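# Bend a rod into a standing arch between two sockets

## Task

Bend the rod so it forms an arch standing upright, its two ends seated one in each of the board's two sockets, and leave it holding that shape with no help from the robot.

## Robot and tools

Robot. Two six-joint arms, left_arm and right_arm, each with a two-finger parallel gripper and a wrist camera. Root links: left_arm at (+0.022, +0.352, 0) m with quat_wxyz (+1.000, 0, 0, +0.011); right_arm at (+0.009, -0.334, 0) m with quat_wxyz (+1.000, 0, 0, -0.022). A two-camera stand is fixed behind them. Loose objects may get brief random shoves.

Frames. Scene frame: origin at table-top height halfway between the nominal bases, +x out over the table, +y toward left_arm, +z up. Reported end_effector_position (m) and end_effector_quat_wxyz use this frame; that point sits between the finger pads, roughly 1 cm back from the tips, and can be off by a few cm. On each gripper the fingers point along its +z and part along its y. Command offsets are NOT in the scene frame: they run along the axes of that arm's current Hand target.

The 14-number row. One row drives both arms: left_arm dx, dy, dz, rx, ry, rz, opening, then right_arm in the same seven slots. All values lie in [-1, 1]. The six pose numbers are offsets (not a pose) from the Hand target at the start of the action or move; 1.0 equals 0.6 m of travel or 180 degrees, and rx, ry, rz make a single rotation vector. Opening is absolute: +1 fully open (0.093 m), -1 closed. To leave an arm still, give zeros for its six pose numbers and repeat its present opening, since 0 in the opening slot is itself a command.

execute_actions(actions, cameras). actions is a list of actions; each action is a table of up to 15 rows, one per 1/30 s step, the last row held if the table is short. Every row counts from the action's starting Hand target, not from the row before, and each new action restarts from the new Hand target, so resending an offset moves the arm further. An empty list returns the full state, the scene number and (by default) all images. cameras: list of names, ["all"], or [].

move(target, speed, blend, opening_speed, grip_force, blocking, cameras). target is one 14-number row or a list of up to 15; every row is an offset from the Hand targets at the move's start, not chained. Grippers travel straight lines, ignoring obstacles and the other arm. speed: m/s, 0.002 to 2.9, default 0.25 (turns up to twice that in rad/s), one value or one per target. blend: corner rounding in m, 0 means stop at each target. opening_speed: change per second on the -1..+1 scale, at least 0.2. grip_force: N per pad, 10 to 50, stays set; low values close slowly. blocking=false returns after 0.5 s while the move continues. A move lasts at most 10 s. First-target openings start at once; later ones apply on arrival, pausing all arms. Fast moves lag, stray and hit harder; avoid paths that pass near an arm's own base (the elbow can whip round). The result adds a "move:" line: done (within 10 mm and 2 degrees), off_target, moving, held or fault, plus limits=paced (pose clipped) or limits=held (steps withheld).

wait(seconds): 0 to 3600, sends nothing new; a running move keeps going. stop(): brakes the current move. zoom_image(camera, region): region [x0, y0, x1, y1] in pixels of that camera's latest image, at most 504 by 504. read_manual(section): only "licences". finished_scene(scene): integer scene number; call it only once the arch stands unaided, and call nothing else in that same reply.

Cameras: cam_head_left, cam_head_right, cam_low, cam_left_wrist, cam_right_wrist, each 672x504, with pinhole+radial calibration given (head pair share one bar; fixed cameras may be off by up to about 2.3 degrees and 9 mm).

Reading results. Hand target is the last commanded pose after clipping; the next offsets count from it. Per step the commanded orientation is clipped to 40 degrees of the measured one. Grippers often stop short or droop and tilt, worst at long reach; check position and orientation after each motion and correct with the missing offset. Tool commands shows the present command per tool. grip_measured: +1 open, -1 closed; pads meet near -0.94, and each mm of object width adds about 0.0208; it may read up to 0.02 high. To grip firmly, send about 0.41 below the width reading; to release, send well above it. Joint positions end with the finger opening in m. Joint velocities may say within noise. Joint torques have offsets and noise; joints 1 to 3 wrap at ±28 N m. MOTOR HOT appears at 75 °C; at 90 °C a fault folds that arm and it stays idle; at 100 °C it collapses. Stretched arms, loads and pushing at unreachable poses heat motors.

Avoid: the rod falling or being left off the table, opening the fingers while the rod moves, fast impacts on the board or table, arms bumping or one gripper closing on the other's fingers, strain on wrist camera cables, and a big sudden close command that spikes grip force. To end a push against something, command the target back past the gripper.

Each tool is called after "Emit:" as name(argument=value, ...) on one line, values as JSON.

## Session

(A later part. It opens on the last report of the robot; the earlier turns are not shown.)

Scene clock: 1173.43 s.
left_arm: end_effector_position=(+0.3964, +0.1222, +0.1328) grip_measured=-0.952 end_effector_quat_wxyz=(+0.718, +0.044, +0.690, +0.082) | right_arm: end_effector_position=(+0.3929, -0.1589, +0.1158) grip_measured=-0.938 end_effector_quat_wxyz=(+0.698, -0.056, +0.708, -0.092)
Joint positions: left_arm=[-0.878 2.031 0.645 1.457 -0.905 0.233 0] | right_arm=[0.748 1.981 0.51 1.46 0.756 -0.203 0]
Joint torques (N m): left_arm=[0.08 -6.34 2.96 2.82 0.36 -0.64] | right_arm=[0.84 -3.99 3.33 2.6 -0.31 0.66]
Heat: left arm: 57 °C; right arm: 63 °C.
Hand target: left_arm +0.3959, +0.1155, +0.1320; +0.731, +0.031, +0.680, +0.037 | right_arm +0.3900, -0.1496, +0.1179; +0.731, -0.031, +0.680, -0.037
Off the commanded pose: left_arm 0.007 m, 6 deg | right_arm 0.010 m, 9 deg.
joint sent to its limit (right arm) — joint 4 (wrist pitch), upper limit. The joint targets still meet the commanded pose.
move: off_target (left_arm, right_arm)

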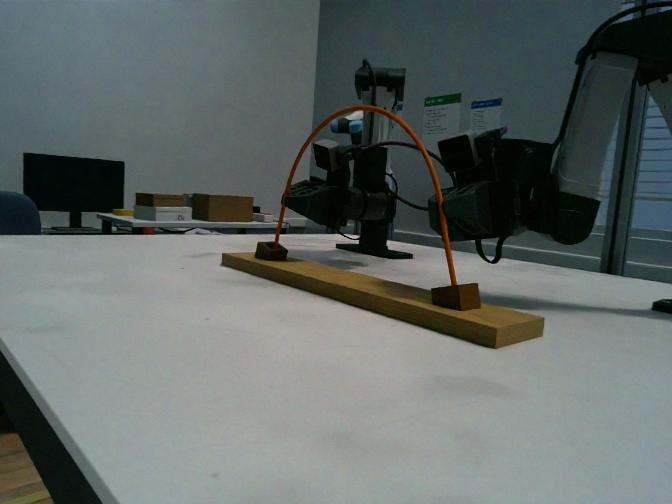

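Emit:
move(target=[[0,0,0,0,0,0,0.2,0,0,0,0,0,0,0.2]], cameras=["all"])

Scene clock: 1208.53 s.
left_arm: end_effector_position=(+0.3965, +0.1178, +0.1234) grip_measured=+0.197 end_effector_quat_wxyz=(+0.715, +0.048, +0.695, +0.065) | right_arm: end_effector_position=(+0.3920, -0.1537, +0.1075) grip_measured=+0.198 end_effector_quat_wxyz=(+0.695, -0.048, +0.714, -0.067)
Joint positions: left_arm=[-0.877 2.053 0.642 1.457 -0.876 0.196 0.055] | right_arm=[0.754 2.001 0.51 1.458 0.738 -0.141 0.055]
Joint torques (N m): left_arm=[0.14 -8.16 3.12 2.93 0.07 -0.21] | right_arm=[0.61 -5.65 3.34 2.67 -0.04 0.14]
Heat: left arm: 58 °C; right arm: 66 °C.
Hand target: left_arm +0.3960, +0.1156, +0.1322; +0.731, +0.030, +0.680, +0.037 | right_arm +0.3900, -0.1497, +0.1179; +0.731, -0.031, +0.680, -0.037
Off the commanded pose: left_arm 0.009 m, 5 deg | right_arm 0.011 m, 7 deg.
joint sent to its limit (right arm) — joint 4 (wrist pitch), upper limit. The joint targets still meet the commanded pose.
move: done
cam_left_wrist: T_world_to_cam=[[0.01154, -0.98776, -0.15554, 0.13112], [-0.39007, 0.13878, -0.91027, 0.29228], [0.92071, 0.07118, -0.3837, -0.24306]] pos_world=[0.33629, 0.10625, 0.19318]
cam_right_wrist: T_world_to_cam=[[-0.00319, -0.98361, 0.18028, -0.16974], [-0.43885, -0.16062, -0.88409, 0.28256], [0.89855, -0.08193, -0.43115, -0.23591]] pos_world=[0.33544, -0.14091, 0.1787]

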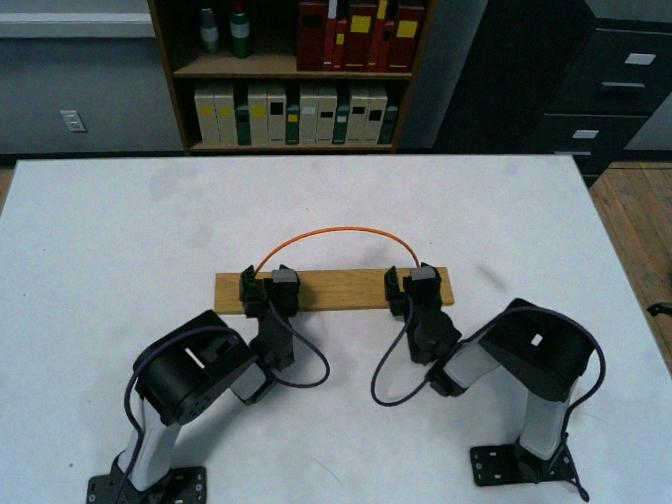

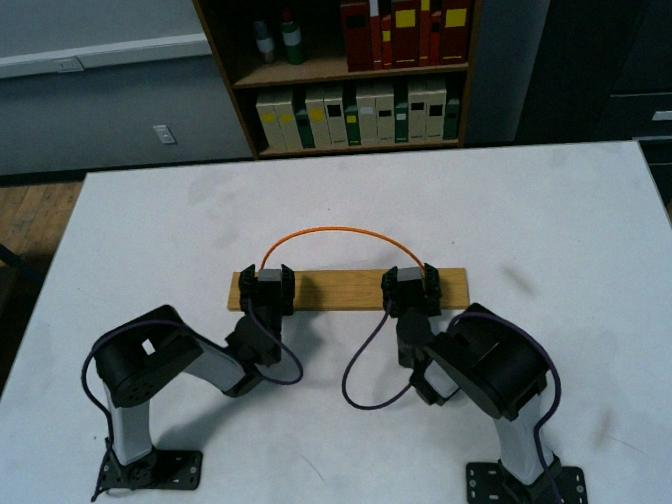

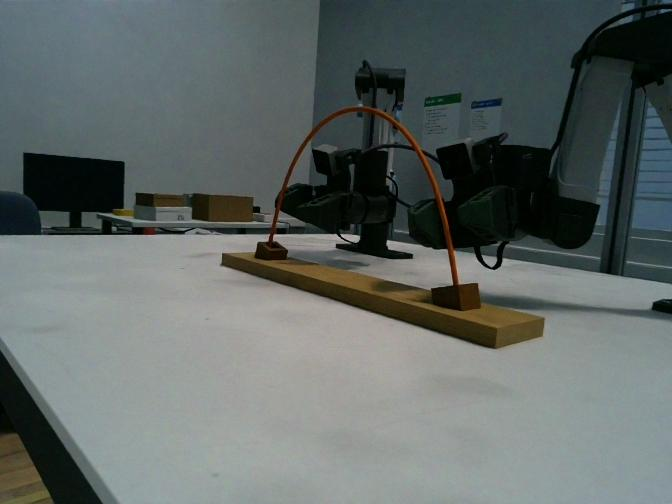

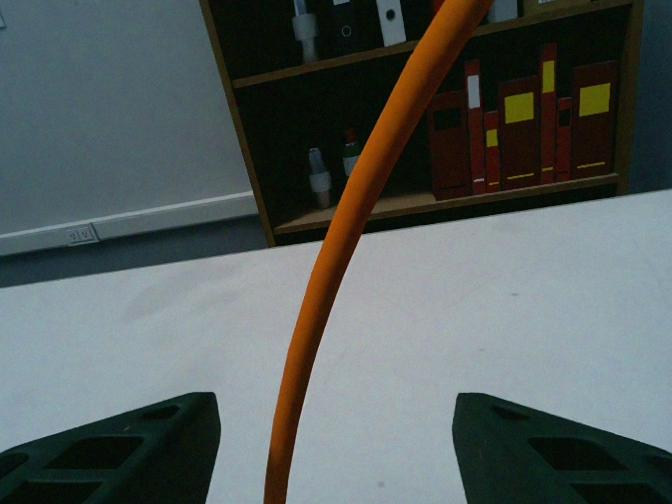

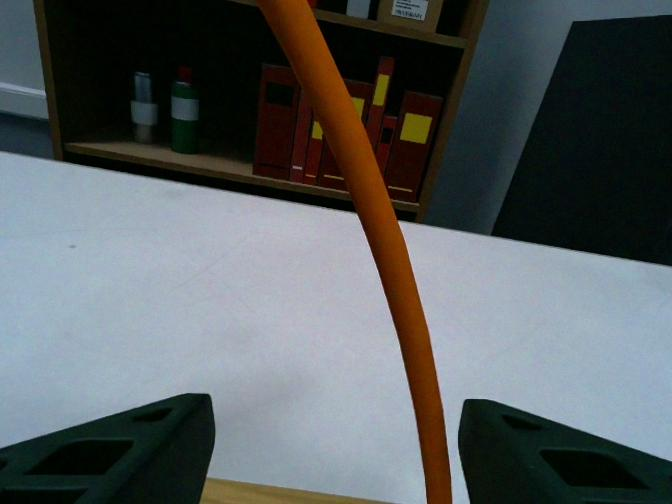

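Emit:
move(target=[[0,0.01,0,0,0,0,1.0,0,-0.01,0,0,0,0,1.0],[-0.0146,0.015,-0.2,0,0,0,1.0,-0.0146,-0.015,-0.2,0,0,0,1.0]], speed=0.15, cameras=["all"])

Scene clock: 1225.17 s.
left_arm: end_effector_position=(+0.2775, +0.1220, +0.1118) grip_measured=+1.000 end_effector_quat_wxyz=(+0.694, +0.076, +0.712, +0.077) | right_arm: end_effector_position=(+0.2715, -0.1572, +0.0980) grip_measured=+1.000 end_effector_quat_wxyz=(+0.676, -0.069, +0.729, -0.077)
Joint positions: left_arm=[-1.231 1.891 0.358 1.459 -1.211 0.148 0.093] | right_arm=[1.129 1.809 0.189 1.458 1.098 -0.063 0.093]
Joint torques (N m): left_arm=[-0.36 -9.16 2.37 3.03 -0.25 -0.1] | right_arm=[0.61 -6.86 2.11 2.48 0.25 0.04]
Heat: left arm: 60 °C; right arm: 66 °C.
Hand target: left_arm +0.2755, +0.1229, +0.1330; +0.731, +0.030, +0.680, +0.037 | right_arm +0.2695, -0.1572, +0.1188; +0.731, -0.031, +0.680, -0.037
Off the commanded pose: left_arm 0.021 m, 9 deg | right_arm 0.021 m, 11 deg.
joint sent to its limit (left arm) — joint 4 (wrist pitch), upper limit. The joint targets are off in orientation, not in position.
joint sent to its limit (right arm) — joint 4 (wrist pitch), upper limit. The joint targets are off in orientation, not in position.
move: off_target (left_arm, right_arm)
cam_left_wrist: T_world_to_cam=[[-0.01584, -0.97762, -0.2098, 0.14728], [-0.43721, 0.19547, -0.87786, 0.2372], [0.89922, 0.07782, -0.43051, -0.12779]] pos_world=[0.22095, 0.10757, 0.18411]
cam_right_wrist: T_world_to_cam=[[0.01871, -0.97477, 0.22241, -0.18048], [-0.48056, -0.20384, -0.85295, 0.22233], [0.87677, -0.09093, -0.47225, -0.12347]] pos_world=[0.21848, -0.14183, 0.17147]

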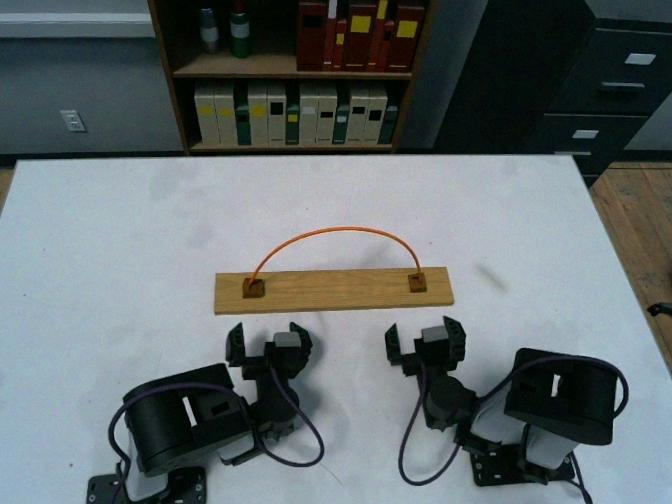

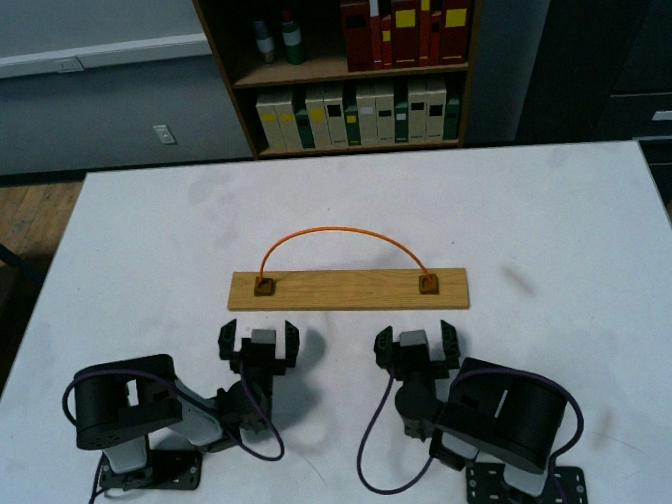

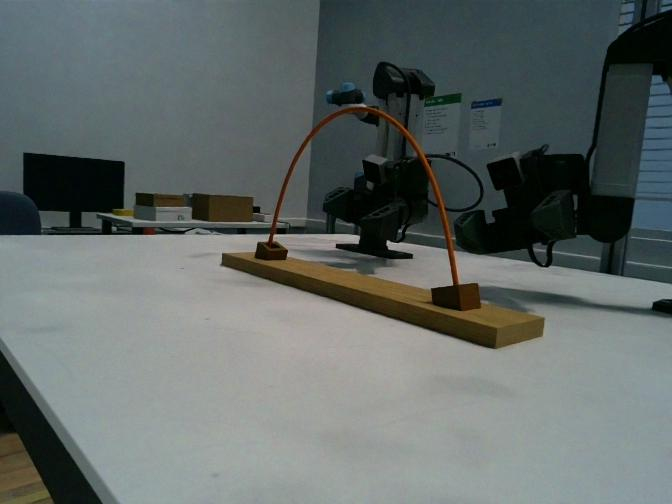

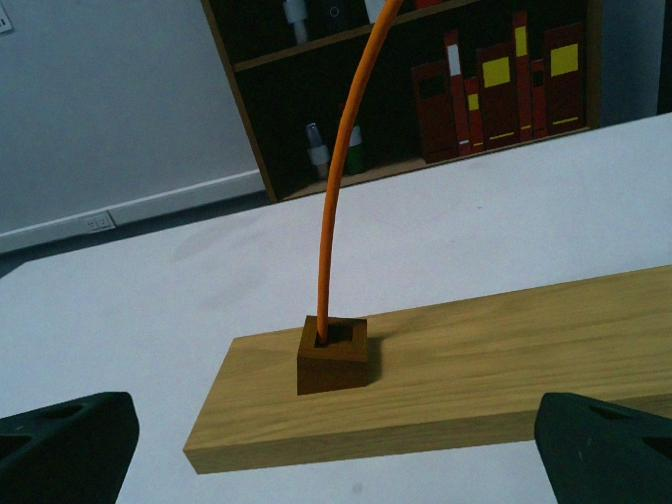

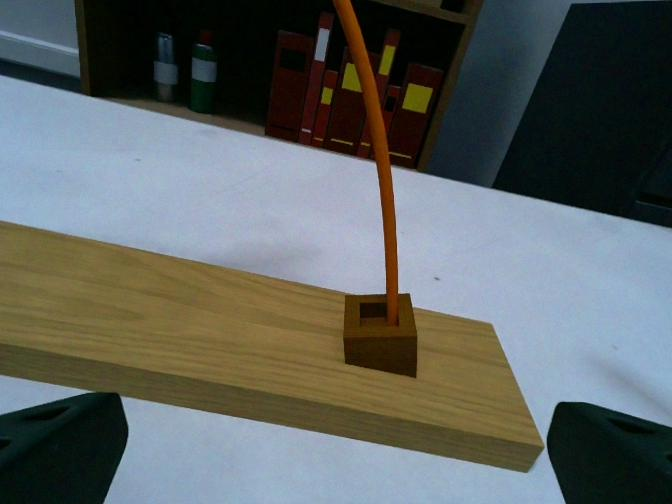

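Emit:
finished_scene(scene=1)

The scene is finished: the task was done.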